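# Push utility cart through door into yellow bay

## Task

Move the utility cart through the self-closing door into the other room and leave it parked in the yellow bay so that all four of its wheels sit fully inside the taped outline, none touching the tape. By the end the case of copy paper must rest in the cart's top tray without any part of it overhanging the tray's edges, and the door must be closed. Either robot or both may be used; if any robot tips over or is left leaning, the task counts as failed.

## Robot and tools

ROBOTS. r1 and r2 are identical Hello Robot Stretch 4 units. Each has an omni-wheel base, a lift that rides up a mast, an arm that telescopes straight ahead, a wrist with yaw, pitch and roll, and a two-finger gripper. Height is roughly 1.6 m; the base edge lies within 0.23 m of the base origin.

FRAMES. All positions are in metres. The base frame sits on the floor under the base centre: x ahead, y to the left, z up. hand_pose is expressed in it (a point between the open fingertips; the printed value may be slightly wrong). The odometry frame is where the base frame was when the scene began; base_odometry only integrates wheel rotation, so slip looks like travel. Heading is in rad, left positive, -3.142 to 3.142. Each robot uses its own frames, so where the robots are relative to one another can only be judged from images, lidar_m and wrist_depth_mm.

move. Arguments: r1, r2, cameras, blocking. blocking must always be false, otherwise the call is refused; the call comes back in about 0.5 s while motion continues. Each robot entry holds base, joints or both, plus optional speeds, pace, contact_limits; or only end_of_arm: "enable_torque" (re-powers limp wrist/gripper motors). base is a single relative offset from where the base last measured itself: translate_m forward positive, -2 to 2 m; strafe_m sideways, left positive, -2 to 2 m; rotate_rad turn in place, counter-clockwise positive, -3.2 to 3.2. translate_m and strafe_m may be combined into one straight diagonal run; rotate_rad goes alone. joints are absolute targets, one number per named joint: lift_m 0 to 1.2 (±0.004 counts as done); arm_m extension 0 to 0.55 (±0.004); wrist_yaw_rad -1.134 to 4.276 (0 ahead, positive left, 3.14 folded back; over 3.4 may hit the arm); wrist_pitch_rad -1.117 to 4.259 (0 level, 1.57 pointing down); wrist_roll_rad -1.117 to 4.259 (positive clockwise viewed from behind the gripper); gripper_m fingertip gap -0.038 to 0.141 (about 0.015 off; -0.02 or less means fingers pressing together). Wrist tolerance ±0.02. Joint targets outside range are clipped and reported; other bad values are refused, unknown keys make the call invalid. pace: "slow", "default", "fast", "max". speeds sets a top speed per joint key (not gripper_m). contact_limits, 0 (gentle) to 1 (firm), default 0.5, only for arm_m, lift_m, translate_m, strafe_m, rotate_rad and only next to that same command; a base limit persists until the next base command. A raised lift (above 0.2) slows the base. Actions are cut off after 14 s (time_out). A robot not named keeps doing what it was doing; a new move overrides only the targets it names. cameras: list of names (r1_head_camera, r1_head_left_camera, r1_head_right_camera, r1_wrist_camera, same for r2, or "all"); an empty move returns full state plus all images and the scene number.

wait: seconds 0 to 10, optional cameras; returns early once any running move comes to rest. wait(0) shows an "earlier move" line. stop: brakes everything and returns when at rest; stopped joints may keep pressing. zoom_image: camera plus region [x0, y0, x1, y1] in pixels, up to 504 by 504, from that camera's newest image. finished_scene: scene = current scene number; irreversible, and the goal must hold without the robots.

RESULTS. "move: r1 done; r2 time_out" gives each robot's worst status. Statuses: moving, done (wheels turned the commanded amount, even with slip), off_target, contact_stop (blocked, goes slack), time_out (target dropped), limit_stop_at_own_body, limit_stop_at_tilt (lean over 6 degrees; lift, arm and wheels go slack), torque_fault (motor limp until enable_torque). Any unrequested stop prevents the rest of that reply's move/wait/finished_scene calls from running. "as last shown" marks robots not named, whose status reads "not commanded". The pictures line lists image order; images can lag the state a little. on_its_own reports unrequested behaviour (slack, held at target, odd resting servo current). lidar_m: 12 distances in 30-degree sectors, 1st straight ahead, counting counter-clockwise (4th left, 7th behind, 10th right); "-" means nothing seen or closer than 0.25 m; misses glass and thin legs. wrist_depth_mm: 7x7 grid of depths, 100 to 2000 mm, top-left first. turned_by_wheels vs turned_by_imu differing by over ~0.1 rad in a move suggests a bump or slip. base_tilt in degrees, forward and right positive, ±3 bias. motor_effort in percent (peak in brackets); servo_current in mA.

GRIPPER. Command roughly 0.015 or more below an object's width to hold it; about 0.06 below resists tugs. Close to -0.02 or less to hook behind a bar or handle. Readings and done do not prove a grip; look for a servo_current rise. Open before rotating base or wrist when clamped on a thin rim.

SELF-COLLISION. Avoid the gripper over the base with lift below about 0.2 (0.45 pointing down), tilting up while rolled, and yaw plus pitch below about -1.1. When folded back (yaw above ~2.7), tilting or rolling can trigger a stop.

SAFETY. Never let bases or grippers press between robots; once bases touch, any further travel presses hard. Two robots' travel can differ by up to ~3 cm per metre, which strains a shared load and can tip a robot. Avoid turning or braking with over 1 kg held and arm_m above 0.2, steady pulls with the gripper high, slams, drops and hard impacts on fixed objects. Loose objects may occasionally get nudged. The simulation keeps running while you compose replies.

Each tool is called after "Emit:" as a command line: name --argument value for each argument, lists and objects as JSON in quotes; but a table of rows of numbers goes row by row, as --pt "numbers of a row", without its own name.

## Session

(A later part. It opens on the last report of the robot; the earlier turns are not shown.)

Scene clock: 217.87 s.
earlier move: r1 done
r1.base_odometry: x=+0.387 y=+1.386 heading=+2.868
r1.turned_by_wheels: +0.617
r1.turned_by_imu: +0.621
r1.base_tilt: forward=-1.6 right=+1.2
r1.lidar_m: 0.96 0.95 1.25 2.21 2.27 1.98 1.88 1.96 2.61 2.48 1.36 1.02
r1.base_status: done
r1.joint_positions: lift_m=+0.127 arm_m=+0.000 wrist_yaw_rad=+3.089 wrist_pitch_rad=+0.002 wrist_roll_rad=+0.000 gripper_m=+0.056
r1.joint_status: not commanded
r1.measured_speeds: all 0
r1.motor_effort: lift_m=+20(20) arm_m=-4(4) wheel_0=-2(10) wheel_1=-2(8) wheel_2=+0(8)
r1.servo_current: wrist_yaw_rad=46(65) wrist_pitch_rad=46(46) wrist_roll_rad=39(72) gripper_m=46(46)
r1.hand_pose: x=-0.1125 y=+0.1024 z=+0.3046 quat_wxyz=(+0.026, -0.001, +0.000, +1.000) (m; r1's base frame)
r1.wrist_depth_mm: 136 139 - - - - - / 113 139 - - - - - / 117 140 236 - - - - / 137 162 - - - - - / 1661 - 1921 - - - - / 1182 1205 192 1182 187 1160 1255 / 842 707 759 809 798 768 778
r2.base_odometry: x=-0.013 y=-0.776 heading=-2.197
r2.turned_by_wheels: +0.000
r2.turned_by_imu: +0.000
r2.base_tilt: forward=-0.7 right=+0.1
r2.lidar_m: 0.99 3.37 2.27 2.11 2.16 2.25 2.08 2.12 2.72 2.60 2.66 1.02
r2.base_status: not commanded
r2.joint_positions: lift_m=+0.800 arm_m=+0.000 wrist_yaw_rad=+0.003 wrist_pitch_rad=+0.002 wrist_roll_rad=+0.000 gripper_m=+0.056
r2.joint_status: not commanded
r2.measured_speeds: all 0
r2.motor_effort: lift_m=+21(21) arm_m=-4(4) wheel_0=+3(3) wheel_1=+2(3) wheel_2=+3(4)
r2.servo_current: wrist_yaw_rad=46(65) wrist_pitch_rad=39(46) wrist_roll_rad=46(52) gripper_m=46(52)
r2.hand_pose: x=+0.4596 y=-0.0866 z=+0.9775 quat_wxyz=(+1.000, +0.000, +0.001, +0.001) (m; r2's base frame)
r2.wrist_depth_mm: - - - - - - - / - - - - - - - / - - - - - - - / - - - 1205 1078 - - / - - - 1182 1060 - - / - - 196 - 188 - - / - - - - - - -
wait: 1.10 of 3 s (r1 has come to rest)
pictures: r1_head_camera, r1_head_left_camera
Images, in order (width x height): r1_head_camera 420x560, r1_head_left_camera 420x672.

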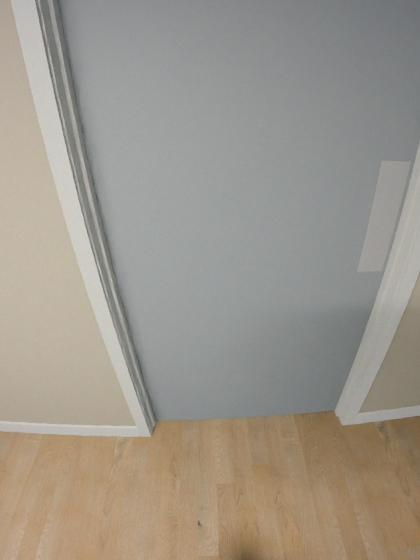

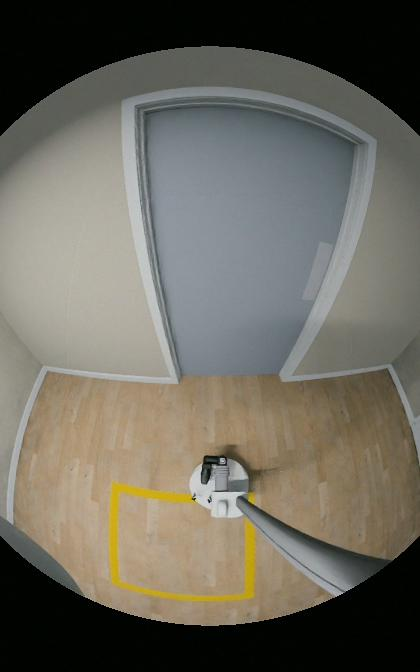

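Emit:
move --r1 '{"base": {"rotate_rad": -3.14}, "joints": {"lift_m": 0.3}}' --blocking false

Emit:
wait --seconds 4

Emit:
wait --seconds 1.5

Emit:
move --r1 '{"base": {"strafe_m": 0.2}, "joints": {"wrist_yaw_rad": 0.0, "gripper_m": 0.0}}' --blocking false

Emit:
wait --seconds 3 --cameras '["r1_head_left_camera", "r1_head_right_camera", "r1_head_camera"]'

Scene clock: 233.70 s.
move: r1 moving
r1.base_odometry: x=+0.387 y=+1.385 heading=+2.617
r1.turned_by_wheels: -0.252
r1.turned_by_imu: -0.253
r1.base_tilt: forward=-1.6 right=+1.2
r1.lidar_m: 0.98 0.96 1.03 1.75 2.19 2.25 1.88 1.89 2.16 2.48 1.95 1.11
r1.base_status: rotate_rad moving
r1.joint_positions: lift_m=+0.164 arm_m=+0.000 wrist_yaw_rad=+3.089 wrist_pitch_rad=+0.002 wrist_roll_rad=+0.000 gripper_m=+0.056
r1.joint_status: lift_m moving
r1.measured_speeds: translate_m=+0.001 strafe_m=+0.001 rotate_rad=-0.972 lift_m=+0.146 arm_m=+0.000 wrist_yaw_rad=+0.000 wrist_pitch_rad=+0.000 wrist_roll_rad=+0.000
r1.motor_effort: lift_m=+27(28) arm_m=-4(4) wheel_0=+6(9) wheel_1=+7(7) wheel_2=+7(7)
r1.servo_current: wrist_yaw_rad=46(59) wrist_pitch_rad=46(52) wrist_roll_rad=46(78) gripper_m=39(46)
r1.hand_pose: x=-0.1125 y=+0.1024 z=+0.3421 quat_wxyz=(+0.026, -0.001, +0.000, +1.000) (m; r1's base frame)
r1.wrist_depth_mm: 136 138 - - - - - / 113 139 - - - - - / 118 139 271 - - - - / 138 162 - - - - - / - - - - - - - / 1336 1308 194 1281 187 1281 1229 / 931 831 831 878 866 798 917
r2: as last shown
r2.base_tilt: forward=-0.7 right=+0.0
r2.lidar_m: 1.00 3.36 2.29 2.10 2.16 2.23 2.08 2.14 2.74 2.62 2.68 1.01
r2.motor_effort: lift_m=+21(21) arm_m=-3(4) wheel_0=+3(3) wheel_1=+2(3) wheel_2=+3(4)
r2.servo_current: wrist_yaw_rad=52(52) wrist_pitch_rad=46(46) wrist_roll_rad=46(59) gripper_m=46(59)
r2.wrist_depth_mm: - - - - - - - / - - - - - - - / - - - - - - - / - - - 1229 1098 - - / - - - 1205 1060 - - / - - 196 - 188 - - / - - - - - - -
pictures: none

Scene clock: 236.07 s.
earlier move: r1 done
r1.base_odometry: x=+0.387 y=+1.386 heading=-0.271
r1.turned_by_wheels: -2.888
r1.turned_by_imu: -2.904
r1.base_tilt: forward=-1.6 right=+1.3
r1.lidar_m: 1.88 1.92 2.60 2.49 1.33 1.03 0.97 0.93 1.27 2.22 2.29 1.97
r1.base_status: done
r1.joint_positions: lift_m=+0.299 arm_m=+0.000 wrist_yaw_rad=+3.089 wrist_pitch_rad=+0.002 wrist_roll_rad=+0.000 gripper_m=+0.056
r1.joint_status: all done
r1.measured_speeds: all 0
r1.motor_effort: lift_m=+25(29) arm_m=-4(5) wheel_0=+2(9) wheel_1=+0(9) wheel_2=+0(8)
r1.servo_current: wrist_yaw_rad=46(65) wrist_pitch_rad=39(52) wrist_roll_rad=59(78) gripper_m=39(52)
r1.hand_pose: x=-0.1125 y=+0.1024 z=+0.4771 quat_wxyz=(+0.026, -0.001, +0.000, +1.000) (m; r1's base frame)
r1.wrist_depth_mm: 136 138 - - 1160 1118 - / 113 139 - - - 1118 - / 118 140 229 - - 1118 - / 137 162 - - - 1138 - / 946 - - - - 1160 - / 976 1042 190 - 187 - - / - 163 189 137 1060 130 -
r2.base_odometry: x=-0.013 y=-0.776 heading=-2.197
r2.turned_by_wheels: +0.000
r2.turned_by_imu: +0.000
r2.base_tilt: forward=-0.6 right=+0.1
r2.lidar_m: 1.02 3.35 2.30 2.07 2.15 2.24 2.08 2.15 2.76 2.61 2.67 1.02
r2.base_status: not commanded
r2.joint_positions: lift_m=+0.800 arm_m=+0.000 wrist_yaw_rad=+0.003 wrist_pitch_rad=+0.002 wrist_roll_rad=+0.000 gripper_m=+0.056
r2.joint_status: not commanded
r2.measured_speeds: all 0
r2.motor_effort: lift_m=+21(21) arm_m=-4(4) wheel_0=+3(3) wheel_1=+2(3) wheel_2=+3(4)
r2.servo_current: wrist_yaw_rad=39(65) wrist_pitch_rad=39(52) wrist_roll_rad=46(59) gripper_m=46(59)
r2.hand_pose: x=+0.4596 y=-0.0866 z=+0.9775 quat_wxyz=(+1.000, +0.000, +0.001, +0.001) (m; r2's base frame)
r2.wrist_depth_mm: - - - - - - - / - - - - - - - / - - - - - - - / - - - 1229 1098 - - / - - - 1205 1060 - - / - - 196 - 187 - - / - - - - - - -
wait: 2.37 of 4 s (r1 has come to rest)
pictures: none

Scene clock: 237.57 s.
r1.base_odometry: x=+0.387 y=+1.386 heading=-0.271
r1.turned_by_wheels: +0.000
r1.turned_by_imu: +0.000
r1.base_tilt: forward=-1.6 right=+1.3
r1.lidar_m: 1.88 1.93 2.61 2.47 1.31 1.02 0.97 0.97 1.26 2.20 2.30 1.97
r1.base_status: done
r1.joint_positions: lift_m=+0.299 arm_m=+0.000 wrist_yaw_rad=+3.089 wrist_pitch_rad=+0.002 wrist_roll_rad=+0.000 gripper_m=+0.056
r1.joint_status: all done
r1.measured_speeds: all 0
r1.motor_effort: lift_m=+25(29) arm_m=-4(5) wheel_0=+2(9) wheel_1=+0(9) wheel_2=+0(8)
r1.servo_current: wrist_yaw_rad=65(65) wrist_pitch_rad=46(52) wrist_roll_rad=46(78) gripper_m=39(52)
r1.hand_pose: x=-0.1125 y=+0.1024 z=+0.4771 quat_wxyz=(+0.026, -0.001, +0.000, +1.000) (m; r1's base frame)
r1.wrist_depth_mm: 137 139 - - 1160 1118 - / 114 139 - - - 1118 - / 118 140 229 - - 1160 - / 137 162 - - - 1160 - / 960 - - - - 1182 - / 976 1078 190 - 187 - - / - 164 189 137 1042 131 -
r2.base_odometry: x=-0.013 y=-0.776 heading=-2.197
r2.turned_by_wheels: +0.000
r2.turned_by_imu: +0.000
r2.base_tilt: forward=-0.6 right=+0.0
r2.lidar_m: 1.01 3.35 2.32 2.11 2.16 2.25 2.06 2.13 2.75 2.60 2.67 1.00
r2.base_status: not commanded
r2.joint_positions: lift_m=+0.800 arm_m=+0.000 wrist_yaw_rad=+0.003 wrist_pitch_rad=+0.002 wrist_roll_rad=+0.000 gripper_m=+0.056
r2.joint_status: not commanded
r2.measured_speeds: all 0
r2.motor_effort: lift_m=+21(21) arm_m=-3(4) wheel_0=+3(3) wheel_1=+2(3) wheel_2=+3(4)
r2.servo_current: wrist_yaw_rad=46(65) wrist_pitch_rad=46(52) wrist_roll_rad=46(59) gripper_m=39(59)
r2.hand_pose: x=+0.4596 y=-0.0866 z=+0.9775 quat_wxyz=(+1.000, +0.000, +0.001, +0.001) (m; r2's base frame)
r2.wrist_depth_mm: - - - - - - - / - - - - - - - / - - - - - - - / - - - 1205 1060 - - / - - - 1205 1060 - - / - - 196 - 188 - - / - - - - - - -
wait: 1.50 s; at rest by 0.27 s
pictures: none

Scene clock: 238.07 s.
move: r1 moving
r1.base_odometry: x=+0.397 y=+1.420 heading=-0.272
r1.turned_by_wheels: +0.000
r1.turned_by_imu: +0.000
r1.base_tilt: forward=-1.6 right=+1.2
r1.lidar_m: 1.86 1.95 2.54 2.45 1.32 1.02 0.97 0.99 1.29 2.25 2.33 1.98
r1.base_status: strafe_m moving
r1.joint_positions: lift_m=+0.299 arm_m=+0.000 wrist_yaw_rad=+2.503 wrist_pitch_rad=+0.002 wrist_roll_rad=+0.000 gripper_m=+0.037
r1.joint_status: wrist_yaw_rad moving; gripper_m moving
r1.measured_speeds: translate_m=+0.001 strafe_m=+0.142 rotate_rad=-0.006 lift_m=+0.000 arm_m=+0.000 wrist_yaw_rad=-1.819 wrist_pitch_rad=+0.000 wrist_roll_rad=+0.000
r1.motor_effort: lift_m=+25(25) arm_m=-4(4) wheel_0=-10(10) wheel_1=+10(11) wheel_2=+0(1)
r1.servo_current: wrist_yaw_rad=91(117) wrist_pitch_rad=39(52) wrist_roll_rad=39(65) gripper_m=104(111)
r1.hand_pose: x=-0.0085 y=+0.2421 z=+0.4771 quat_wxyz=(+0.314, -0.001, +0.000, +0.949) (m; r1's base frame)
r1.wrist_depth_mm: - - 1205 - - - - / - - 1229 - - - - / - - 1229 - - - - / - - 1229 - - - - / - - - - - - - / - - 190 - 186 1661 1661 / - 144 1118 145 1098 1138 1205
r2: as last shown
r2.lidar_m: 0.99 3.34 2.28 2.09 2.17 2.23 2.08 2.13 2.76 2.59 2.67 1.04
r2.motor_effort: lift_m=+21(21) arm_m=-4(4) wheel_0=+2(3) wheel_1=+2(2) wheel_2=+3(3)
r2.servo_current: wrist_yaw_rad=65(65) wrist_pitch_rad=39(46) wrist_roll_rad=39(59) gripper_m=52(52)
r2.wrist_depth_mm: - - - - - - - / - - - - - - - / - - - - - - - / - - - 1205 1078 - - / - - - 1182 1060 - - / - - 196 - 189 - - / - - - - - - -
pictures: none

Scene clock: 239.90 s.
earlier move: r1 done
r1.base_odometry: x=+0.441 y=+1.578 heading=-0.272
r1.turned_by_wheels: +0.000
r1.turned_by_imu: +0.001
r1.base_tilt: forward=-1.6 right=+1.3
r1.lidar_m: 1.87 1.92 2.38 2.28 1.30 1.00 0.98 1.02 1.26 2.42 2.48 1.95
r1.base_status: done
r1.joint_positions: lift_m=+0.299 arm_m=+0.000 wrist_yaw_rad=+0.003 wrist_pitch_rad=+0.002 wrist_roll_rad=+0.000 gripper_m=+0.001
r1.joint_status: all done
r1.measured_speeds: all 0
r1.motor_effort: lift_m=+25(25) arm_m=-4(4) wheel_0=-2(11) wheel_1=-1(11) wheel_2=-1(1)
r1.servo_current: wrist_yaw_rad=39(117) wrist_pitch_rad=46(52) wrist_roll_rad=46(65) gripper_m=46(130)
r1.hand_pose: x=+0.4596 y=-0.0866 z=+0.4771 quat_wxyz=(+1.000, +0.000, +0.001, +0.001) (m; r1's base frame)
r1.wrist_depth_mm: - - - - - - - / - - - - - - - / - - - - - - - / - - - - - - - / - - - - - - - / 1576 1537 187 202 175 1537 1576 / 1255 1160 188 183 156 1138 1182
r2.base_odometry: x=-0.013 y=-0.776 heading=-2.197
r2.turned_by_wheels: +0.000
r2.turned_by_imu: +0.000
r2.base_tilt: forward=-0.7 right=+0.1
r2.lidar_m: 0.99 3.35 2.30 2.10 2.17 2.23 2.07 2.15 2.73 2.63 2.66 0.98
r2.base_status: not commanded
r2.joint_positions: lift_m=+0.800 arm_m=+0.000 wrist_yaw_rad=+0.003 wrist_pitch_rad=+0.002 wrist_roll_rad=+0.000 gripper_m=+0.056
r2.joint_status: not commanded
r2.measured_speeds: all 0
r2.motor_effort: lift_m=+21(21) arm_m=-4(4) wheel_0=+3(3) wheel_1=+2(3) wheel_2=+3(4)
r2.servo_current: wrist_yaw_rad=33(65) wrist_pitch_rad=39(46) wrist_roll_rad=46(65) gripper_m=52(52)
r2.hand_pose: x=+0.4596 y=-0.0866 z=+0.9775 quat_wxyz=(+1.000, +0.000, +0.001, +0.001) (m; r2's base frame)
r2.wrist_depth_mm: - - - - - - - / - - - - - - - / - - - - - - - / - - - 1205 1060 - - / - - - 1182 1078 - - / - - 197 - 188 - - / - - - - - - -
wait: 1.83 of 3 s (r1 has come to rest)
pictures: r1_head_camera, r1_head_left_camera, r1_head_right_camera
Images, in order (width x height): r1_head_camera 420x560, r1_head_left_camera 420x672, r1_head_right_camera 420x672.

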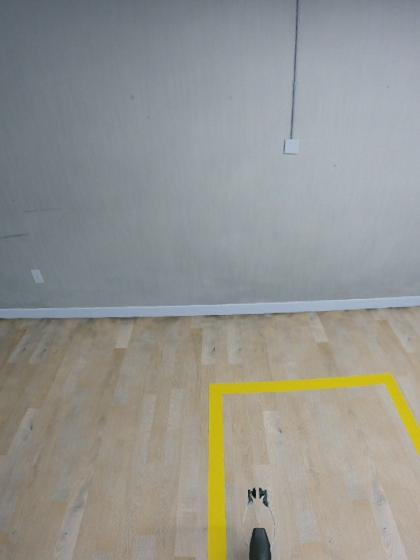

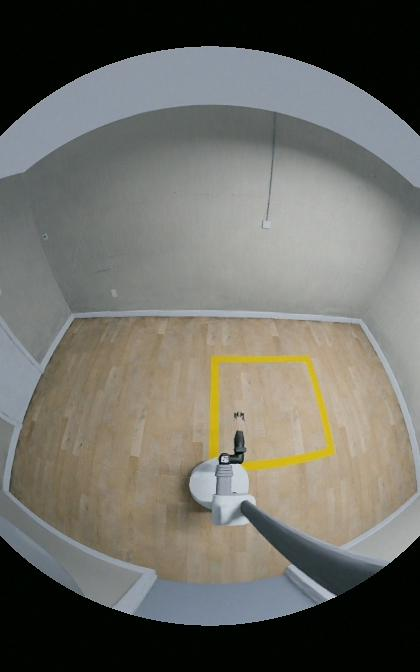

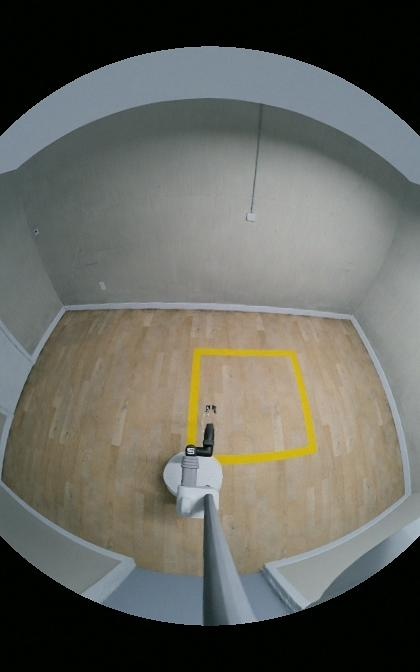

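Emit:
move --r1 '{"base": {"translate_m": -0.6}}' --blocking false

Emit:
wait --seconds 4 --cameras '["r1_head_left_camera", "r1_head_right_camera"]'

Scene clock: 249.47 s.
move: r1 moving
r1.base_odometry: x=+0.410 y=+1.587 heading=-0.272
r1.turned_by_wheels: +0.000
r1.turned_by_imu: -0.001
r1.base_tilt: forward=-1.6 right=+1.3
r1.lidar_m: 1.89 1.98 2.40 2.28 1.30 0.99 0.93 0.98 1.22 2.42 2.51 1.98
r1.base_status: translate_m moving
r1.joint_positions: lift_m=+0.299 arm_m=+0.000 wrist_yaw_rad=+0.003 wrist_pitch_rad=+0.002 wrist_roll_rad=+0.000 gripper_m=+0.001
r1.joint_status: not commanded
r1.measured_speeds: translate_m=-0.122 strafe_m=+0.000 rotate_rad=-0.001 lift_m=+0.000 arm_m=+0.000 wrist_yaw_rad=+0.000 wrist_pitch_rad=+0.000 wrist_roll_rad=+0.000
r1.motor_effort: lift_m=+25(25) arm_m=-4(4) wheel_0=-6(9) wheel_1=-6(7) wheel_2=+8(8)
r1.servo_current: wrist_yaw_rad=46(52) wrist_pitch_rad=46(46) wrist_roll_rad=52(65) gripper_m=46(52)
r1.hand_pose: x=+0.4596 y=-0.0866 z=+0.4771 quat_wxyz=(+1.000, +0.000, +0.001, +0.001) (m; r1's base frame)
r1.wrist_depth_mm: - - - - - - - / - - - - - - - / - - - - - - - / - - - - - - - / - - - - - - - / 1499 1618 187 203 179 1537 1499 / 1229 1182 187 183 156 1205 1205
r2: as last shown
r2.lidar_m: 1.01 3.37 2.29 2.11 2.17 2.24 2.07 2.11 2.76 2.59 2.67 1.01
r2.motor_effort: lift_m=+21(21) arm_m=-4(4) wheel_0=+3(3) wheel_1=+2(2) wheel_2=+3(3)
r2.servo_current: wrist_yaw_rad=39(59) wrist_pitch_rad=39(46) wrist_roll_rad=46(59) gripper_m=46(52)
r2.wrist_depth_mm: - - - - - - - / - - - - - - - / - - - - - - - / - - - 1229 1078 - - / - - - 1182 1060 - - / - - 196 - 188 - - / - - - - - - -
pictures: none

Scene clock: 252.47 s.
earlier move: r1 done
r1.base_odometry: x=-0.137 y=+1.739 heading=-0.272
r1.turned_by_wheels: +0.000
r1.turned_by_imu: +0.000
r1.base_tilt: forward=-1.6 right=+1.3
r1.lidar_m: 2.47 2.57 2.38 1.39 0.53 0.41 0.37 0.41 0.55 1.18 2.52 2.59
r1.base_status: done
r1.joint_positions: lift_m=+0.300 arm_m=+0.000 wrist_yaw_rad=+0.003 wrist_pitch_rad=+0.002 wrist_roll_rad=+0.000 gripper_m=+0.001
r1.joint_status: not commanded
r1.measured_speeds: all 0
r1.motor_effort: lift_m=+24(25) arm_m=-4(4) wheel_0=-3(9) wheel_1=-2(9) wheel_2=-2(10)
r1.servo_current: wrist_yaw_rad=65(72) wrist_pitch_rad=39(52) wrist_roll_rad=33(72) gripper_m=52(59)
r1.hand_pose: x=+0.4596 y=-0.0866 z=+0.4772 quat_wxyz=(+1.000, +0.000, +0.001, +0.001) (m; r1's base frame)
r1.wrist_depth_mm: - - - - - - - / - - - - - - - / - - - - - - - / - - - - - - - / - - - - - - - / 1808 1708 1464 203 1661 1708 1661 / 1229 1160 187 183 155 1138 1138
r2.base_odometry: x=-0.013 y=-0.776 heading=-2.197
r2.turned_by_wheels: +0.000
r2.turned_by_imu: +0.000
r2.base_tilt: forward=-0.7 right=+0.1
r2.lidar_m: 1.00 3.35 2.29 2.09 2.15 2.25 2.07 2.11 2.71 2.61 2.64 1.01
r2.base_status: not commanded
r2.joint_positions: lift_m=+0.800 arm_m=+0.000 wrist_yaw_rad=+0.003 wrist_pitch_rad=+0.002 wrist_roll_rad=+0.000 gripper_m=+0.056
r2.joint_status: not commanded
r2.measured_speeds: all 0
r2.motor_effort: lift_m=+21(21) arm_m=-4(4) wheel_0=+2(3) wheel_1=+2(3) wheel_2=+3(4)
r2.servo_current: wrist_yaw_rad=52(65) wrist_pitch_rad=39(52) wrist_roll_rad=46(59) gripper_m=52(52)
r2.hand_pose: x=+0.4596 y=-0.0866 z=+0.9775 quat_wxyz=(+1.000, +0.000, +0.001, +0.001) (m; r2's base frame)
r2.wrist_depth_mm: - - - - - - - / - - - - - - - / - - - - - - - / - - - 1205 1078 - - / - - - 1160 1098 - - / - - 196 - 188 - - / - - - - - - -
wait: 3.00 of 4 s (r1 has come to rest)
pictures: r1_head_left_camera, r1_head_right_camera
Images, in order (width x height): r1_head_left_camera 420x672, r1_head_right_camera 420x672.

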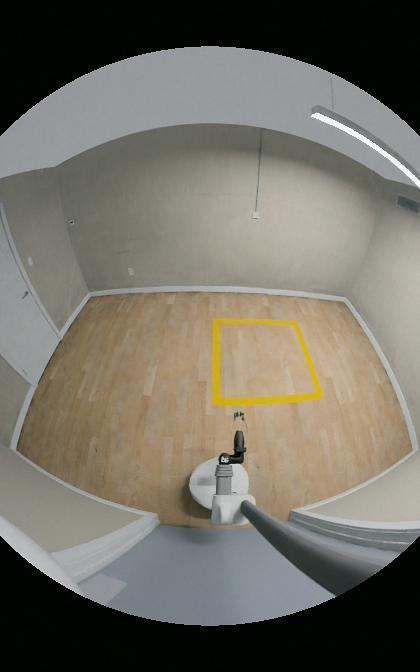

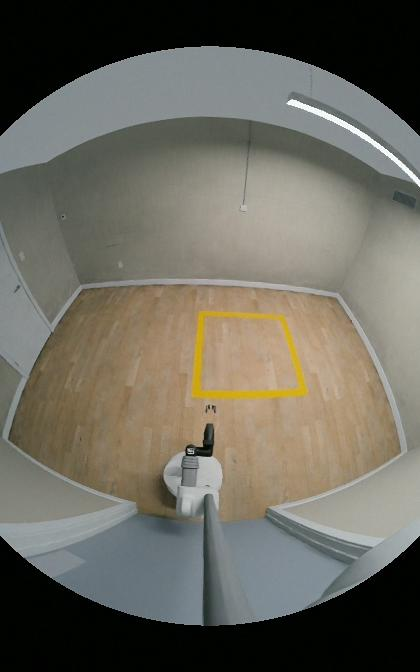

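Emit:
move --r1 '{"base": {"translate_m": -0.4}, "pace": "slow"}' --blocking false

Emit:
wait --seconds 6 --cameras '["r1_head_left_camera", "r1_head_right_camera", "r2_head_camera"]'

Scene clock: 267.67 s.
move: r1 moving
r1.base_odometry: x=-0.149 y=+1.743 heading=-0.273
r1.turned_by_wheels: +0.000
r1.turned_by_imu: -0.001
r1.base_tilt: forward=-1.6 right=+1.3
r1.lidar_m: 2.46 2.58 2.39 1.35 0.48 0.38 0.35 0.37 0.57 1.13 2.50 2.57
r1.base_status: translate_m moving
r1.joint_positions: lift_m=+0.300 arm_m=+0.000 wrist_yaw_rad=+0.003 wrist_pitch_rad=+0.002 wrist_roll_rad=+0.000 gripper_m=+0.001
r1.joint_status: not commanded
r1.measured_speeds: translate_m=-0.050 strafe_m=+0.000 rotate_rad=+0.000 lift_m=+0.000 arm_m=+0.000 wrist_yaw_rad=+0.000 wrist_pitch_rad=+0.000 wrist_roll_rad=+0.000
r1.motor_effort: lift_m=+24(24) arm_m=-4(4) wheel_0=-6(7) wheel_1=-2(6) wheel_2=+6(6)
r1.servo_current: wrist_yaw_rad=59(65) wrist_pitch_rad=39(46) wrist_roll_rad=33(59) gripper_m=52(52)
r1.hand_pose: x=+0.4596 y=-0.0866 z=+0.4772 quat_wxyz=(+1.000, +0.000, +0.001, +0.001) (m; r1's base frame)
r1.wrist_depth_mm: - - - - - - - / - - - - - - - / - - - - - - - / - - - - - - - / - - - - - - - / 1756 1708 1430 204 1708 1708 1708 / 1255 1182 187 183 156 1138 1118
r2: as last shown
r2.lidar_m: 1.00 3.35 2.31 2.12 2.15 2.25 2.07 2.13 2.75 2.61 2.67 1.00
r2.motor_effort: lift_m=+21(21) arm_m=-4(4) wheel_0=+3(3) wheel_1=+2(3) wheel_2=+3(4)
r2.servo_current: wrist_yaw_rad=39(59) wrist_pitch_rad=46(46) wrist_roll_rad=52(52) gripper_m=46(52)
r2.wrist_depth_mm: - - - - - - - / - - - - - - - / - - - - - - - / - - - 1229 1078 - - / - - - 1205 1060 - - / - - 196 - 188 - - / - - - - - - -
pictures: none

Scene clock: 272.47 s.
earlier move: r1 done
r1.base_odometry: x=-0.522 y=+1.847 heading=-0.272
r1.turned_by_wheels: +0.001
r1.turned_by_imu: -0.001
r1.base_tilt: forward=-1.6 right=+1.3
r1.lidar_m: 2.85 2.92 2.39 0.40 0.50 0.25 0.25 - 0.25 0.34 2.51 2.99
r1.base_status: done
r1.joint_positions: lift_m=+0.300 arm_m=+0.000 wrist_yaw_rad=+0.003 wrist_pitch_rad=+0.002 wrist_roll_rad=+0.000 gripper_m=+0.001
r1.joint_status: not commanded
r1.measured_speeds: all 0
r1.motor_effort: lift_m=+23(24) arm_m=+4(4) wheel_0=-7(14) wheel_1=-8(15) wheel_2=+21(23)
r1.servo_current: wrist_yaw_rad=33(78) wrist_pitch_rad=39(52) wrist_roll_rad=46(72) gripper_m=46(52)
r1.hand_pose: x=+0.4595 y=-0.0866 z=+0.4773 quat_wxyz=(+1.000, +0.000, +0.001, +0.001) (m; r1's base frame)
r1.wrist_depth_mm: - - - - - - - / - - - - - - - / - - - - - - - / - - - - - - - / - - - - - - - / 1708 1756 1464 203 1708 1708 1708 / 1229 1160 188 183 156 1160 1138
r2.base_odometry: x=-0.013 y=-0.776 heading=-2.197
r2.turned_by_wheels: +0.000
r2.turned_by_imu: +0.001
r2.base_tilt: forward=-0.7 right=+0.0
r2.lidar_m: 1.01 3.34 2.30 2.11 2.16 2.22 2.08 2.11 2.75 2.61 2.65 1.01
r2.base_status: not commanded
r2.joint_positions: lift_m=+0.800 arm_m=+0.000 wrist_yaw_rad=+0.003 wrist_pitch_rad=+0.002 wrist_roll_rad=+0.000 gripper_m=+0.056
r2.joint_status: not commanded
r2.measured_speeds: all 0
r2.motor_effort: lift_m=+21(21) arm_m=-4(4) wheel_0=+3(3) wheel_1=+2(3) wheel_2=+3(4)
r2.servo_current: wrist_yaw_rad=46(65) wrist_pitch_rad=39(46) wrist_roll_rad=52(65) gripper_m=52(59)
r2.hand_pose: x=+0.4596 y=-0.0866 z=+0.9775 quat_wxyz=(+1.000, +0.000, +0.001, +0.001) (m; r2's base frame)
r2.wrist_depth_mm: - - - - - - - / - - - - - - - / - - - - - - - / - - - 1229 1098 - - / - - - 1182 1060 - - / - - 196 - 187 - - / - - - - - - -
wait: 4.80 of 6 s (r1 has come to rest)
pictures: r1_head_left_camera, r1_head_right_camera, r2_head_camera
Images, in order (width x height): r1_head_left_camera 420x672, r1_head_right_camera 420x672, r2_head_camera 420x560.

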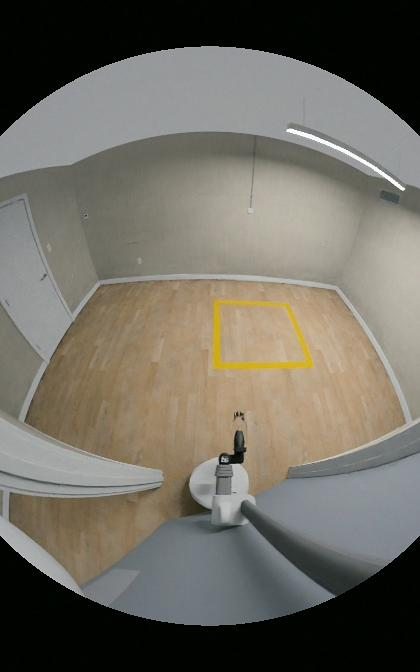

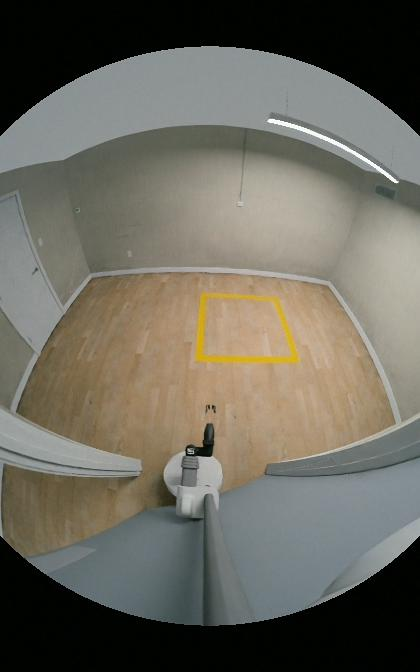

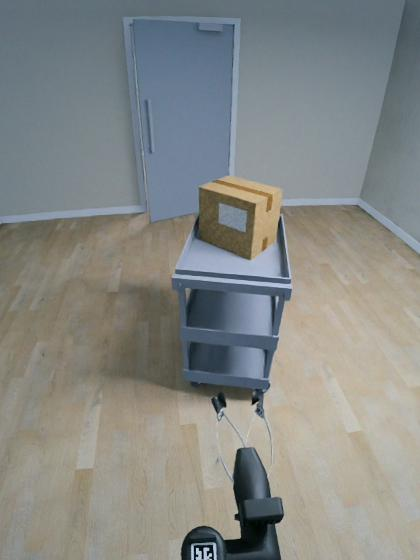

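Emit:
move --r1 '{"base": {"translate_m": -0.45}, "pace": "slow"}' --blocking false

Emit:
wait --seconds 7 --cameras '["r1_head_left_camera", "r1_head_right_camera", "r2_head_camera"]'

Scene clock: 279.23 s.
move: r1 contact_stop
r1.base_odometry: x=-0.511 y=+1.849 heading=-0.261
r1.turned_by_wheels: +0.011
r1.turned_by_imu: +0.011
r1.base_tilt: forward=-1.5 right=+1.3
r1.lidar_m: 2.86 2.96 2.37 0.39 0.47 0.25 0.25 - 0.25 0.38 2.51 2.96
r1.base_status: translate_m contact_stop
r1.joint_positions: lift_m=+0.300 arm_m=+0.000 wrist_yaw_rad=+0.003 wrist_pitch_rad=+0.002 wrist_roll_rad=+0.000 gripper_m=+0.001
r1.joint_status: not commanded
r1.measured_speeds: translate_m=+0.066 strafe_m=+0.028 rotate_rad=+0.048 lift_m=+0.000 arm_m=+0.000 wrist_yaw_rad=+0.000 wrist_pitch_rad=+0.000 wrist_roll_rad=+0.000
r1.on_its_own: the wheels are slack since a contact_stop
r1.motor_effort: lift_m=+22(23) arm_m=+4(4) wheel_0=-2(9) wheel_1=+1(12) wheel_2=+0(26)
r1.servo_current: wrist_yaw_rad=59(65) wrist_pitch_rad=39(46) wrist_roll_rad=39(59) gripper_m=46(52)
r1.hand_pose: x=+0.4595 y=-0.0867 z=+0.4773 quat_wxyz=(+1.000, +0.000, +0.001, +0.001) (m; r1's base frame)
r1.wrist_depth_mm: - - - - - - - / - - - - - - - / - - - - - - - / - - - - - - - / - - - - - - - / 1661 1708 1430 203 1661 1708 1661 / 1229 1138 188 183 156 1160 1118
r2: as last shown
r2.turned_by_imu: +0.000
r2.base_tilt: forward=-0.7 right=+0.1
r2.lidar_m: 1.00 3.33 2.28 2.10 2.13 2.23 2.07 2.13 2.74 2.60 2.67 1.00
r2.motor_effort: lift_m=+21(21) arm_m=-4(4) wheel_0=+2(3) wheel_1=+2(2) wheel_2=+3(4)
r2.servo_current: wrist_yaw_rad=52(59) wrist_pitch_rad=39(39) wrist_roll_rad=46(52) gripper_m=52(59)
r2.wrist_depth_mm: - - - - - - - / - - - - - - - / - - - - - - - / - - - 1255 1078 - - / - - - 1205 1060 - - / - - 196 - 189 - - / - - - - - - -
pictures: none

not run: a stop that you did not command came earlier in this reply.

Emit:
move --r1 '{"base": {"translate_m": -0.45}, "pace": "slow", "contact_limits": {"translate_m": 1.0}}' --blocking false

Emit:
wait --seconds 7 --cameras '["r1_head_left_camera", "r1_head_right_camera", "r2_head_camera"]'

Scene clock: 284.23 s.
move: r1 moving
r1.base_odometry: x=-0.330 y=+1.855 heading=+0.072
r1.turned_by_wheels: +0.333
r1.turned_by_imu: +0.335
r1.base_tilt: forward=-1.6 right=+1.2
r1.lidar_m: 2.67 2.47 2.07 0.38 0.25 - - 0.25 0.45 2.52 3.02 2.67
r1.base_status: translate_m moving
r1.joint_positions: lift_m=+0.300 arm_m=+0.000 wrist_yaw_rad=+0.003 wrist_pitch_rad=+0.002 wrist_roll_rad=+0.000 gripper_m=+0.001
r1.joint_status: not commanded
r1.measured_speeds: translate_m=-0.022 strafe_m=+0.003 rotate_rad=-0.006 lift_m=+0.000 arm_m=+0.000 wrist_yaw_rad=+0.000 wrist_pitch_rad=+0.000 wrist_roll_rad=+0.000
r1.motor_effort: lift_m=+22(22) arm_m=+4(4) wheel_0=-14(15) wheel_1=-9(9) wheel_2=+22(22)
r1.servo_current: wrist_yaw_rad=39(65) wrist_pitch_rad=46(46) wrist_roll_rad=52(52) gripper_m=52(52)
r1.contact_limits: translate_m 1
r1.hand_pose: x=+0.4595 y=-0.0867 z=+0.4773 quat_wxyz=(+1.000, +0.000, +0.001, +0.001) (m; r1's base frame)
r1.wrist_depth_mm: - - - - - - - / - - - - - - - / - - - - - - - / - - - - - - - / - - - - - - - / 1708 1618 1464 203 1756 1661 1756 / 1229 1160 188 183 155 1205 1182
r2: as last shown
r2.turned_by_imu: +0.001
r2.base_tilt: forward=-0.6 right=+0.1
r2.lidar_m: 1.00 3.34 2.29 2.10 2.18 2.27 2.08 2.11 2.75 2.61 2.70 1.03
r2.motor_effort: lift_m=+21(21) arm_m=-4(4) wheel_0=+2(3) wheel_1=+2(3) wheel_2=+3(3)
r2.servo_current: wrist_yaw_rad=59(59) wrist_pitch_rad=46(46) wrist_roll_rad=52(52) gripper_m=46(52)
r2.wrist_depth_mm: - - - - - - - / - - - - - - - / - - - - - - - / - - - 1205 1078 - - / - - - 1205 1042 - - / - - 196 - 188 - - / - - - - - - -
pictures: none

Scene clock: 289.80 s.
earlier move: r1 done
r1.base_odometry: x=-0.779 y=+1.823 heading=+0.073
r1.turned_by_wheels: +0.001
r1.turned_by_imu: +0.002
r1.base_tilt: forward=-1.5 right=+1.3
r1.lidar_m: 3.11 0.57 0.51 2.39 2.86 0.26 0.25 - 0.25 0.29 2.85 3.08
r1.base_status: done
r1.joint_positions: lift_m=+0.300 arm_m=+0.000 wrist_yaw_rad=+0.003 wrist_pitch_rad=+0.002 wrist_roll_rad=+0.000 gripper_m=+0.001
r1.joint_status: not commanded
r1.measured_speeds: all 0
r1.motor_effort: lift_m=+22(22) arm_m=+4(4) wheel_0=-5(18) wheel_1=-9(23) wheel_2=+16(26)
r1.servo_current: wrist_yaw_rad=33(65) wrist_pitch_rad=39(52) wrist_roll_rad=33(72) gripper_m=39(59)
r1.contact_limits: translate_m 1
r1.hand_pose: x=+0.4595 y=-0.0867 z=+0.4773 quat_wxyz=(+1.000, +0.000, +0.001, +0.001) (m; r1's base frame)
r1.wrist_depth_mm: - - - - - - - / - - - - - - - / - - - - - - - / - - - - - - - / - - - - - - - / 1661 1708 1430 203 1708 1708 1618 / 1229 1182 188 183 155 1138 1182
r2.base_odometry: x=-0.013 y=-0.776 heading=-2.197
r2.turned_by_wheels: +0.000
r2.turned_by_imu: +0.001
r2.base_tilt: forward=-0.7 right=+0.1
r2.lidar_m: 1.01 3.34 2.30 2.09 2.13 2.21 2.08 2.12 2.72 2.59 2.66 1.02
r2.base_status: not commanded
r2.joint_positions: lift_m=+0.800 arm_m=+0.000 wrist_yaw_rad=+0.003 wrist_pitch_rad=+0.002 wrist_roll_rad=+0.000 gripper_m=+0.056
r2.joint_status: not commanded
r2.measured_speeds: all 0
r2.motor_effort: lift_m=+21(21) arm_m=-4(4) wheel_0=+3(3) wheel_1=+2(3) wheel_2=+3(4)
r2.servo_current: wrist_yaw_rad=46(65) wrist_pitch_rad=39(52) wrist_roll_rad=46(65) gripper_m=46(59)
r2.hand_pose: x=+0.4596 y=-0.0866 z=+0.9775 quat_wxyz=(+1.000, +0.000, +0.001, +0.001) (m; r2's base frame)
r2.wrist_depth_mm: - - - - - - - / - - - - - - - / - - - - - - - / - - - 1229 1078 - - / - - - 1160 1060 - - / - - 196 - 188 - - / - - - - - - -
wait: 5.57 of 7 s (r1 has come to rest)
pictures: r1_head_left_camera, r1_head_right_camera, r2_head_camera
Images, in order (width x height): r1_head_left_camera 420x672, r1_head_right_camera 420x672, r2_head_camera 420x560.

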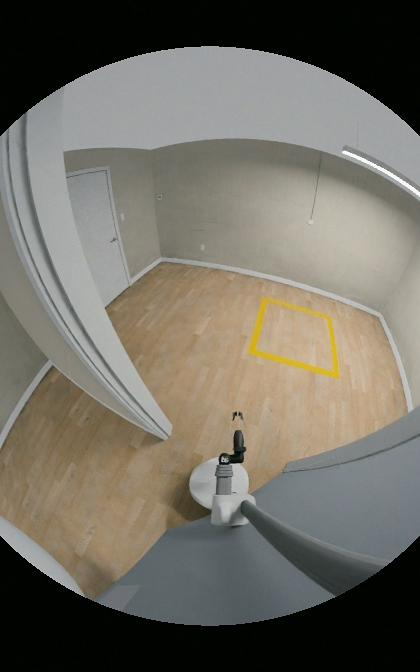

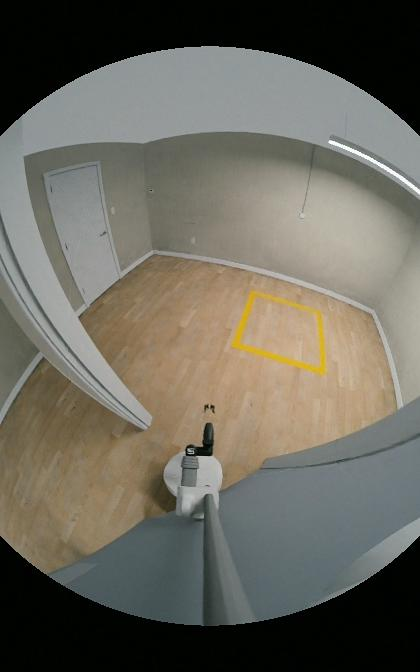

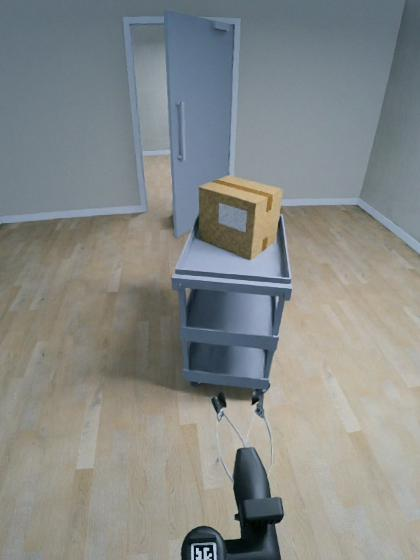

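Emit:
move --r1 '{"base": {"translate_m": -0.6}, "joints": {"arm_m": 0.5}, "pace": "slow", "contact_limits": {"translate_m": 1.0}}' --blocking false

Emit:
wait --seconds 8 --cameras '["r1_head_left_camera", "r1_head_right_camera", "r2_head_camera"]'

Scene clock: 305.20 s.
move: r1 moving
r1.base_odometry: x=-0.791 y=+1.822 heading=+0.074
r1.turned_by_wheels: +0.000
r1.turned_by_imu: +0.000
r1.base_tilt: forward=-1.6 right=+1.3
r1.lidar_m: 3.12 0.58 0.53 2.40 2.87 0.29 0.25 - 0.25 0.25 2.87 3.11
r1.base_status: translate_m moving
r1.joint_positions: lift_m=+0.300 arm_m=+0.013 wrist_yaw_rad=+0.003 wrist_pitch_rad=+0.002 wrist_roll_rad=+0.000 gripper_m=+0.001
r1.joint_status: arm_m moving
r1.measured_speeds: translate_m=-0.050 strafe_m=+0.001 rotate_rad=-0.003 lift_m=+0.000 arm_m=+0.049 wrist_yaw_rad=+0.000 wrist_pitch_rad=+0.000 wrist_roll_rad=+0.000
r1.motor_effort: lift_m=+22(22) arm_m=+4(6) wheel_0=-5(9) wheel_1=-12(14) wheel_2=+23(25)
r1.servo_current: wrist_yaw_rad=46(59) wrist_pitch_rad=39(46) wrist_roll_rad=39(59) gripper_m=46(52)
r1.contact_limits: translate_m 1
r1.hand_pose: x=+0.4721 y=-0.0867 z=+0.4773 quat_wxyz=(+1.000, +0.000, +0.001, +0.001) (m; r1's base frame)
r1.wrist_depth_mm: - - - - - - - / - - - - - - - / - - - - - - - / - - - - - - - / - - - - - - - / 1708 1756 1430 203 1756 1618 1618 / 1229 1138 188 183 156 1138 1182
r2: as last shown
r2.turned_by_imu: +0.000
r2.lidar_m: 1.01 3.33 2.30 2.10 2.17 2.23 2.08 2.09 2.74 2.60 2.64 1.02
r2.motor_effort: lift_m=+21(21) arm_m=-4(4) wheel_0=+2(3) wheel_1=+2(3) wheel_2=+3(3)
r2.servo_current: wrist_yaw_rad=46(59) wrist_pitch_rad=39(46) wrist_roll_rad=39(65) gripper_m=52(52)
r2.wrist_depth_mm: - - - - - - - / - - - - - - - / - - - - - - - / - - - 1255 1078 - - / - - - 1182 1042 - - / - - 196 - 188 - - / - - - - - - -
pictures: none

Scene clock: 311.97 s.
earlier move: r1 done
r1.base_odometry: x=-1.377 y=+1.779 heading=+0.073
r1.turned_by_wheels: -0.001
r1.turned_by_imu: +0.000
r1.base_tilt: forward=-1.6 right=+1.3
r1.lidar_m: 3.68 1.01 1.67 2.55 3.06 1.28 1.35 0.25 - 0.25 0.25 0.55
r1.base_status: done
r1.joint_positions: lift_m=+0.300 arm_m=+0.500 wrist_yaw_rad=+0.003 wrist_pitch_rad=+0.002 wrist_roll_rad=+0.000 gripper_m=+0.001
r1.joint_status: all done
r1.measured_speeds: all 0
r1.motor_effort: lift_m=+22(22) arm_m=+5(9) wheel_0=-1(9) wheel_1=-7(15) wheel_2=+6(25)
r1.servo_current: wrist_yaw_rad=52(72) wrist_pitch_rad=52(52) wrist_roll_rad=39(72) gripper_m=46(59)
r1.contact_limits: translate_m 1
r1.hand_pose: x=+0.9594 y=-0.0867 z=+0.4773 quat_wxyz=(+1.000, +0.000, +0.001, +0.001) (m; r1's base frame)
r1.wrist_depth_mm: - - - - - - - / - - - - - - - / - - - - - - - / - - - - - - - / - - - - - - - / 1756 1708 1464 204 1661 1661 1618 / 1255 1138 187 183 155 1205 1205
r2.base_odometry: x=-0.013 y=-0.776 heading=-2.197
r2.turned_by_wheels: +0.000
r2.turned_by_imu: +0.001
r2.base_tilt: forward=-0.6 right=+0.1
r2.lidar_m: 1.01 3.35 2.29 2.11 2.17 2.24 2.06 2.14 2.76 2.61 2.67 1.03
r2.base_status: not commanded
r2.joint_positions: lift_m=+0.800 arm_m=+0.000 wrist_yaw_rad=+0.003 wrist_pitch_rad=+0.002 wrist_roll_rad=+0.000 gripper_m=+0.056
r2.joint_status: not commanded
r2.measured_speeds: all 0
r2.motor_effort: lift_m=+21(21) arm_m=-4(4) wheel_0=+3(3) wheel_1=+2(3) wheel_2=+3(4)
r2.servo_current: wrist_yaw_rad=39(65) wrist_pitch_rad=39(52) wrist_roll_rad=52(65) gripper_m=46(59)
r2.hand_pose: x=+0.4596 y=-0.0866 z=+0.9775 quat_wxyz=(+1.000, +0.000, +0.001, +0.001) (m; r2's base frame)
r2.wrist_depth_mm: - - - - - - - / - - - - - - - / - - - - - - - / - - - 1229 1078 - - / - - - 1229 1060 - - / - - 196 - 188 - - / - - - - - - -
wait: 6.77 of 8 s (r1 has come to rest)
pictures: r1_head_left_camera, r1_head_right_camera, r2_head_camera
Images, in order (width x height): r1_head_left_camera 420x672, r1_head_right_camera 420x672, r2_head_camera 420x560.

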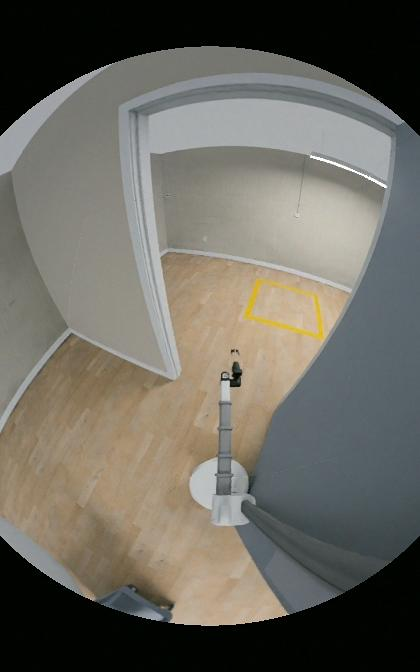

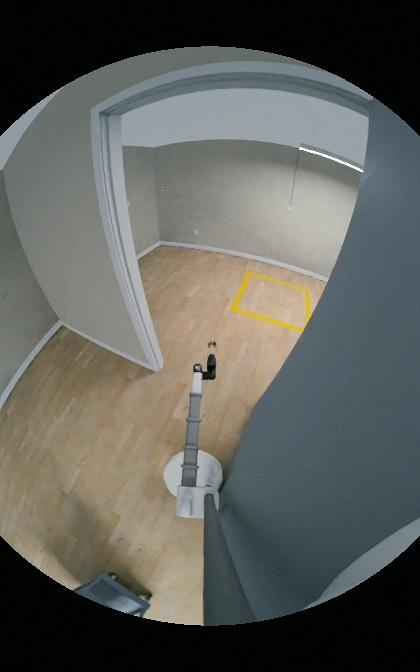

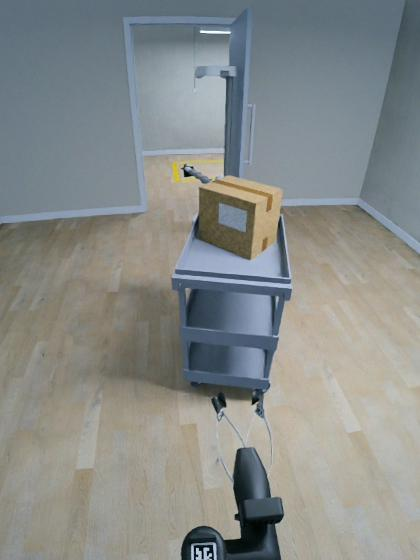

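Emit:
move --r1 '{"base": {"translate_m": -0.12, "strafe_m": -0.235}, "pace": "slow", "contact_limits": {"translate_m": 0.8, "strafe_m": 0.8}}' --blocking false

Emit:
wait --seconds 5 --cameras '["r1_head_left_camera", "r1_head_right_camera", "r2_head_camera"]'

r1: "contact_limits": translate_m and strafe_m are given together and make one move, which takes one limit: state it under one of them only
Scene clock: 321.67 s.
r1.base_odometry: x=-1.377 y=+1.779 heading=+0.073
r1.turned_by_wheels: +0.000
r1.turned_by_imu: +0.000
r1.base_tilt: forward=-1.6 right=+1.2
r1.lidar_m: 3.68 1.00 1.66 2.56 3.08 1.28 1.38 0.25 - 0.25 0.25 0.55
r1.base_status: done
r1.joint_positions: lift_m=+0.300 arm_m=+0.500 wrist_yaw_rad=+0.003 wrist_pitch_rad=+0.002 wrist_roll_rad=+0.000 gripper_m=+0.001
r1.joint_status: all done
r1.measured_speeds: all 0
r1.motor_effort: lift_m=+22(22) arm_m=+5(9) wheel_0=-1(9) wheel_1=-7(15) wheel_2=+6(25)
r1.servo_current: wrist_yaw_rad=52(72) wrist_pitch_rad=46(52) wrist_roll_rad=46(72) gripper_m=46(59)
r1.contact_limits: translate_m 1
r1.hand_pose: x=+0.9594 y=-0.0867 z=+0.4773 quat_wxyz=(+1.000, +0.000, +0.001, +0.001) (m; r1's base frame)
r1.wrist_depth_mm: - - - - - - - / - - - - - - - / - - - - - - - / - - - - - - - / - - - - - - - / 1708 1756 1430 204 1756 1708 1618 / 1205 1182 187 183 156 1182 1182
r2.base_odometry: x=-0.013 y=-0.776 heading=-2.197
r2.turned_by_wheels: +0.000
r2.turned_by_imu: +0.000
r2.base_tilt: forward=-0.7 right=+0.0
r2.lidar_m: 1.00 3.36 2.31 2.10 2.15 2.25 2.07 2.13 2.71 2.61 2.66 1.01
r2.base_status: not commanded
r2.joint_positions: lift_m=+0.800 arm_m=+0.000 wrist_yaw_rad=+0.003 wrist_pitch_rad=+0.002 wrist_roll_rad=+0.000 gripper_m=+0.056
r2.joint_status: not commanded
r2.measured_speeds: all 0
r2.motor_effort: lift_m=+21(21) arm_m=-4(4) wheel_0=+3(3) wheel_1=+2(3) wheel_2=+3(4)
r2.servo_current: wrist_yaw_rad=52(65) wrist_pitch_rad=39(52) wrist_roll_rad=59(65) gripper_m=52(59)
r2.hand_pose: x=+0.4596 y=-0.0866 z=+0.9775 quat_wxyz=(+1.000, +0.000, +0.001, +0.001) (m; r2's base frame)
r2.wrist_depth_mm: - - - - - - - / - - - - - - - / - - - - - - - / - - - 1229 1098 - - / - - - 1160 1078 - - / - - 196 - 189 - - / - - - - - - -
pictures: none

not run: a call was refused earlier in this reply.

Emit:
move --r1 '{"base": {"translate_m": -0.12, "strafe_m": -0.235}, "pace": "slow", "contact_limits": {"strafe_m": 0.8}}' --blocking false

Emit:
wait --seconds 5 --cameras '["r1_head_left_camera", "r1_head_right_camera", "r2_head_camera"]'

Scene clock: 326.73 s.
move: r1 moving
r1.base_odometry: x=-1.382 y=+1.767 heading=+0.074
r1.turned_by_wheels: +0.001
r1.turned_by_imu: +0.000
r1.base_tilt: forward=-1.6 right=+1.3
r1.lidar_m: 3.69 1.01 1.70 2.58 3.09 1.28 1.39 0.25 - 0.25 0.26 0.52
r1.base_status: translate_m moving; strafe_m moving
r1.joint_positions: lift_m=+0.300 arm_m=+0.500 wrist_yaw_rad=+0.003 wrist_pitch_rad=+0.002 wrist_roll_rad=+0.000 gripper_m=+0.001
r1.joint_status: not commanded
r1.measured_speeds: translate_m=-0.022 strafe_m=-0.043 rotate_rad=+0.001 lift_m=+0.000 arm_m=+0.000 wrist_yaw_rad=+0.000 wrist_pitch_rad=+0.000 wrist_roll_rad=+0.000
r1.motor_effort: lift_m=+22(22) arm_m=+5(5) wheel_0=+11(11) wheel_1=-10(13) wheel_2=+9(10)
r1.servo_current: wrist_yaw_rad=52(52) wrist_pitch_rad=46(46) wrist_roll_rad=52(52) gripper_m=46(52)
r1.contact_limits: strafe_m 0.8
r1.hand_pose: x=+0.9594 y=-0.0867 z=+0.4773 quat_wxyz=(+1.000, +0.000, +0.001, +0.001) (m; r1's base frame)
r1.wrist_depth_mm: - - - - - - - / - - - - - - - / - - - - - - - / - - - - - - - / - - - - - - - / 1708 1708 1430 203 1708 1661 1618 / 1255 1182 188 183 156 1205 1205
r2.base_odometry: x=-0.013 y=-0.776 heading=-2.197
r2.turned_by_wheels: +0.000
r2.turned_by_imu: +0.000
r2.base_tilt: forward=-0.7 right=+0.0
r2.lidar_m: 1.00 3.34 2.29 2.11 2.15 2.26 2.08 2.13 2.72 2.60 2.68 1.01
r2.base_status: not commanded
r2.joint_positions: lift_m=+0.800 arm_m=+0.000 wrist_yaw_rad=+0.003 wrist_pitch_rad=+0.002 wrist_roll_rad=+0.000 gripper_m=+0.056
r2.joint_status: not commanded
r2.measured_speeds: all 0
r2.motor_effort: lift_m=+21(21) arm_m=-4(4) wheel_0=+2(3) wheel_1=+2(2) wheel_2=+3(3)
r2.servo_current: wrist_yaw_rad=46(59) wrist_pitch_rad=46(46) wrist_roll_rad=52(52) gripper_m=46(59)
r2.hand_pose: x=+0.4596 y=-0.0866 z=+0.9775 quat_wxyz=(+1.000, +0.000, +0.001, +0.001) (m; r2's base frame)
r2.wrist_depth_mm: - - - - - - - / - - - - - - - / - - - - - - - / - - - 1229 1078 - - / - - - 1182 1060 - - / - - 196 - 188 - - / - - - - - - -
pictures: none

Scene clock: 330.03 s.
earlier move: r1 contact_stop
r1.base_odometry: x=-1.466 y=+1.567 heading=+0.040
r1.turned_by_wheels: -0.033
r1.turned_by_imu: -0.113
r1.base_tilt: forward=-1.6 right=+1.3
r1.lidar_m: 3.69 1.17 1.45 2.73 3.13 1.30 1.32 0.27 0.25 - 0.25 0.29
r1.base_status: translate_m contact_stop (by the wheels' count: -0.105 of -0.120); strafe_m contact_stop (by the wheels' count: -0.205 of -0.235)
r1.joint_positions: lift_m=+0.300 arm_m=+0.500 wrist_yaw_rad=+0.002 wrist_pitch_rad=+0.002 wrist_roll_rad=+0.000 gripper_m=+0.001
r1.joint_status: not commanded
r1.measured_speeds: all 0
r1.on_its_own: the wheels are slack since a contact_stop
r1.motor_effort: lift_m=+20(22) arm_m=+4(5) wheel_0=+0(26) wheel_1=+0(34) wheel_2=+0(15)
r1.servo_current: wrist_yaw_rad=52(72) wrist_pitch_rad=46(52) wrist_roll_rad=46(72) gripper_m=46(52)
r1.contact_limits: strafe_m 0.8
r1.hand_pose: x=+0.9594 y=-0.0869 z=+0.4775 quat_wxyz=(+1.000, +0.000, +0.001, +0.001) (m; r1's base frame)
r1.wrist_depth_mm: - - - - - - - / - - - - - - - / - - - - - - - / - - - - - - - / - - - - - - - / 1708 1708 1430 203 1708 1708 1661 / 1229 1160 187 146 145 1229 1229
r2.base_odometry: x=-0.013 y=-0.776 heading=-2.197
r2.turned_by_wheels: +0.000
r2.turned_by_imu: +0.000
r2.base_tilt: forward=-0.6 right=+0.1
r2.lidar_m: 1.00 3.33 2.30 2.11 2.13 2.23 2.06 2.11 2.72 2.61 2.66 1.01
r2.base_status: not commanded
r2.joint_positions: lift_m=+0.800 arm_m=+0.000 wrist_yaw_rad=+0.003 wrist_pitch_rad=+0.002 wrist_roll_rad=+0.000 gripper_m=+0.056
r2.joint_status: not commanded
r2.measured_speeds: all 0
r2.motor_effort: lift_m=+21(21) arm_m=-4(4) wheel_0=+3(3) wheel_1=+2(2) wheel_2=+3(4)
r2.servo_current: wrist_yaw_rad=52(65) wrist_pitch_rad=46(46) wrist_roll_rad=46(65) gripper_m=46(59)
r2.hand_pose: x=+0.4596 y=-0.0866 z=+0.9775 quat_wxyz=(+1.000, +0.000, +0.001, +0.001) (m; r2's base frame)
r2.wrist_depth_mm: - - - - - - - / - - - - - - - / - - - - - - - / - - - 1182 1098 - - / - - - 1182 1060 - - / - - 196 - 189 - - / - - - - - - -
wait: 3.30 of 5 s (r1 has come to rest)
pictures: r1_head_left_camera, r1_head_right_camera, r2_head_camera
Images, in order (width x height): r1_head_left_camera 420x672, r1_head_right_camera 420x672, r2_head_camera 420x560.

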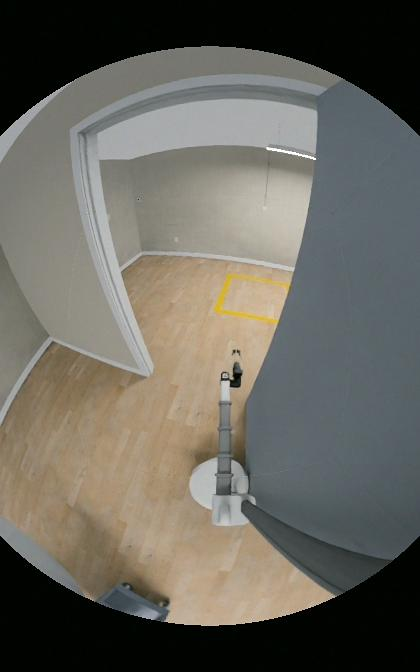

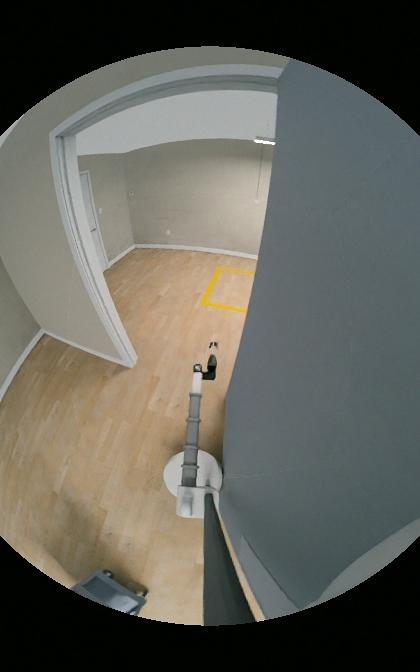

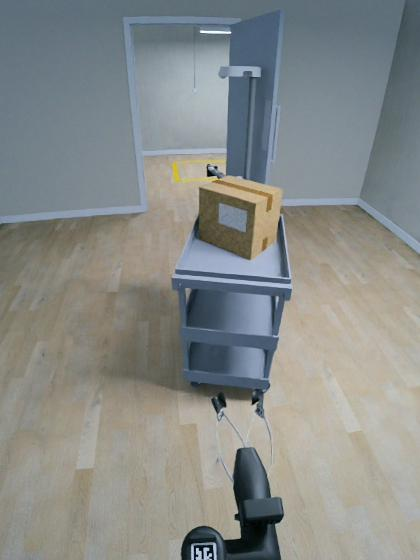

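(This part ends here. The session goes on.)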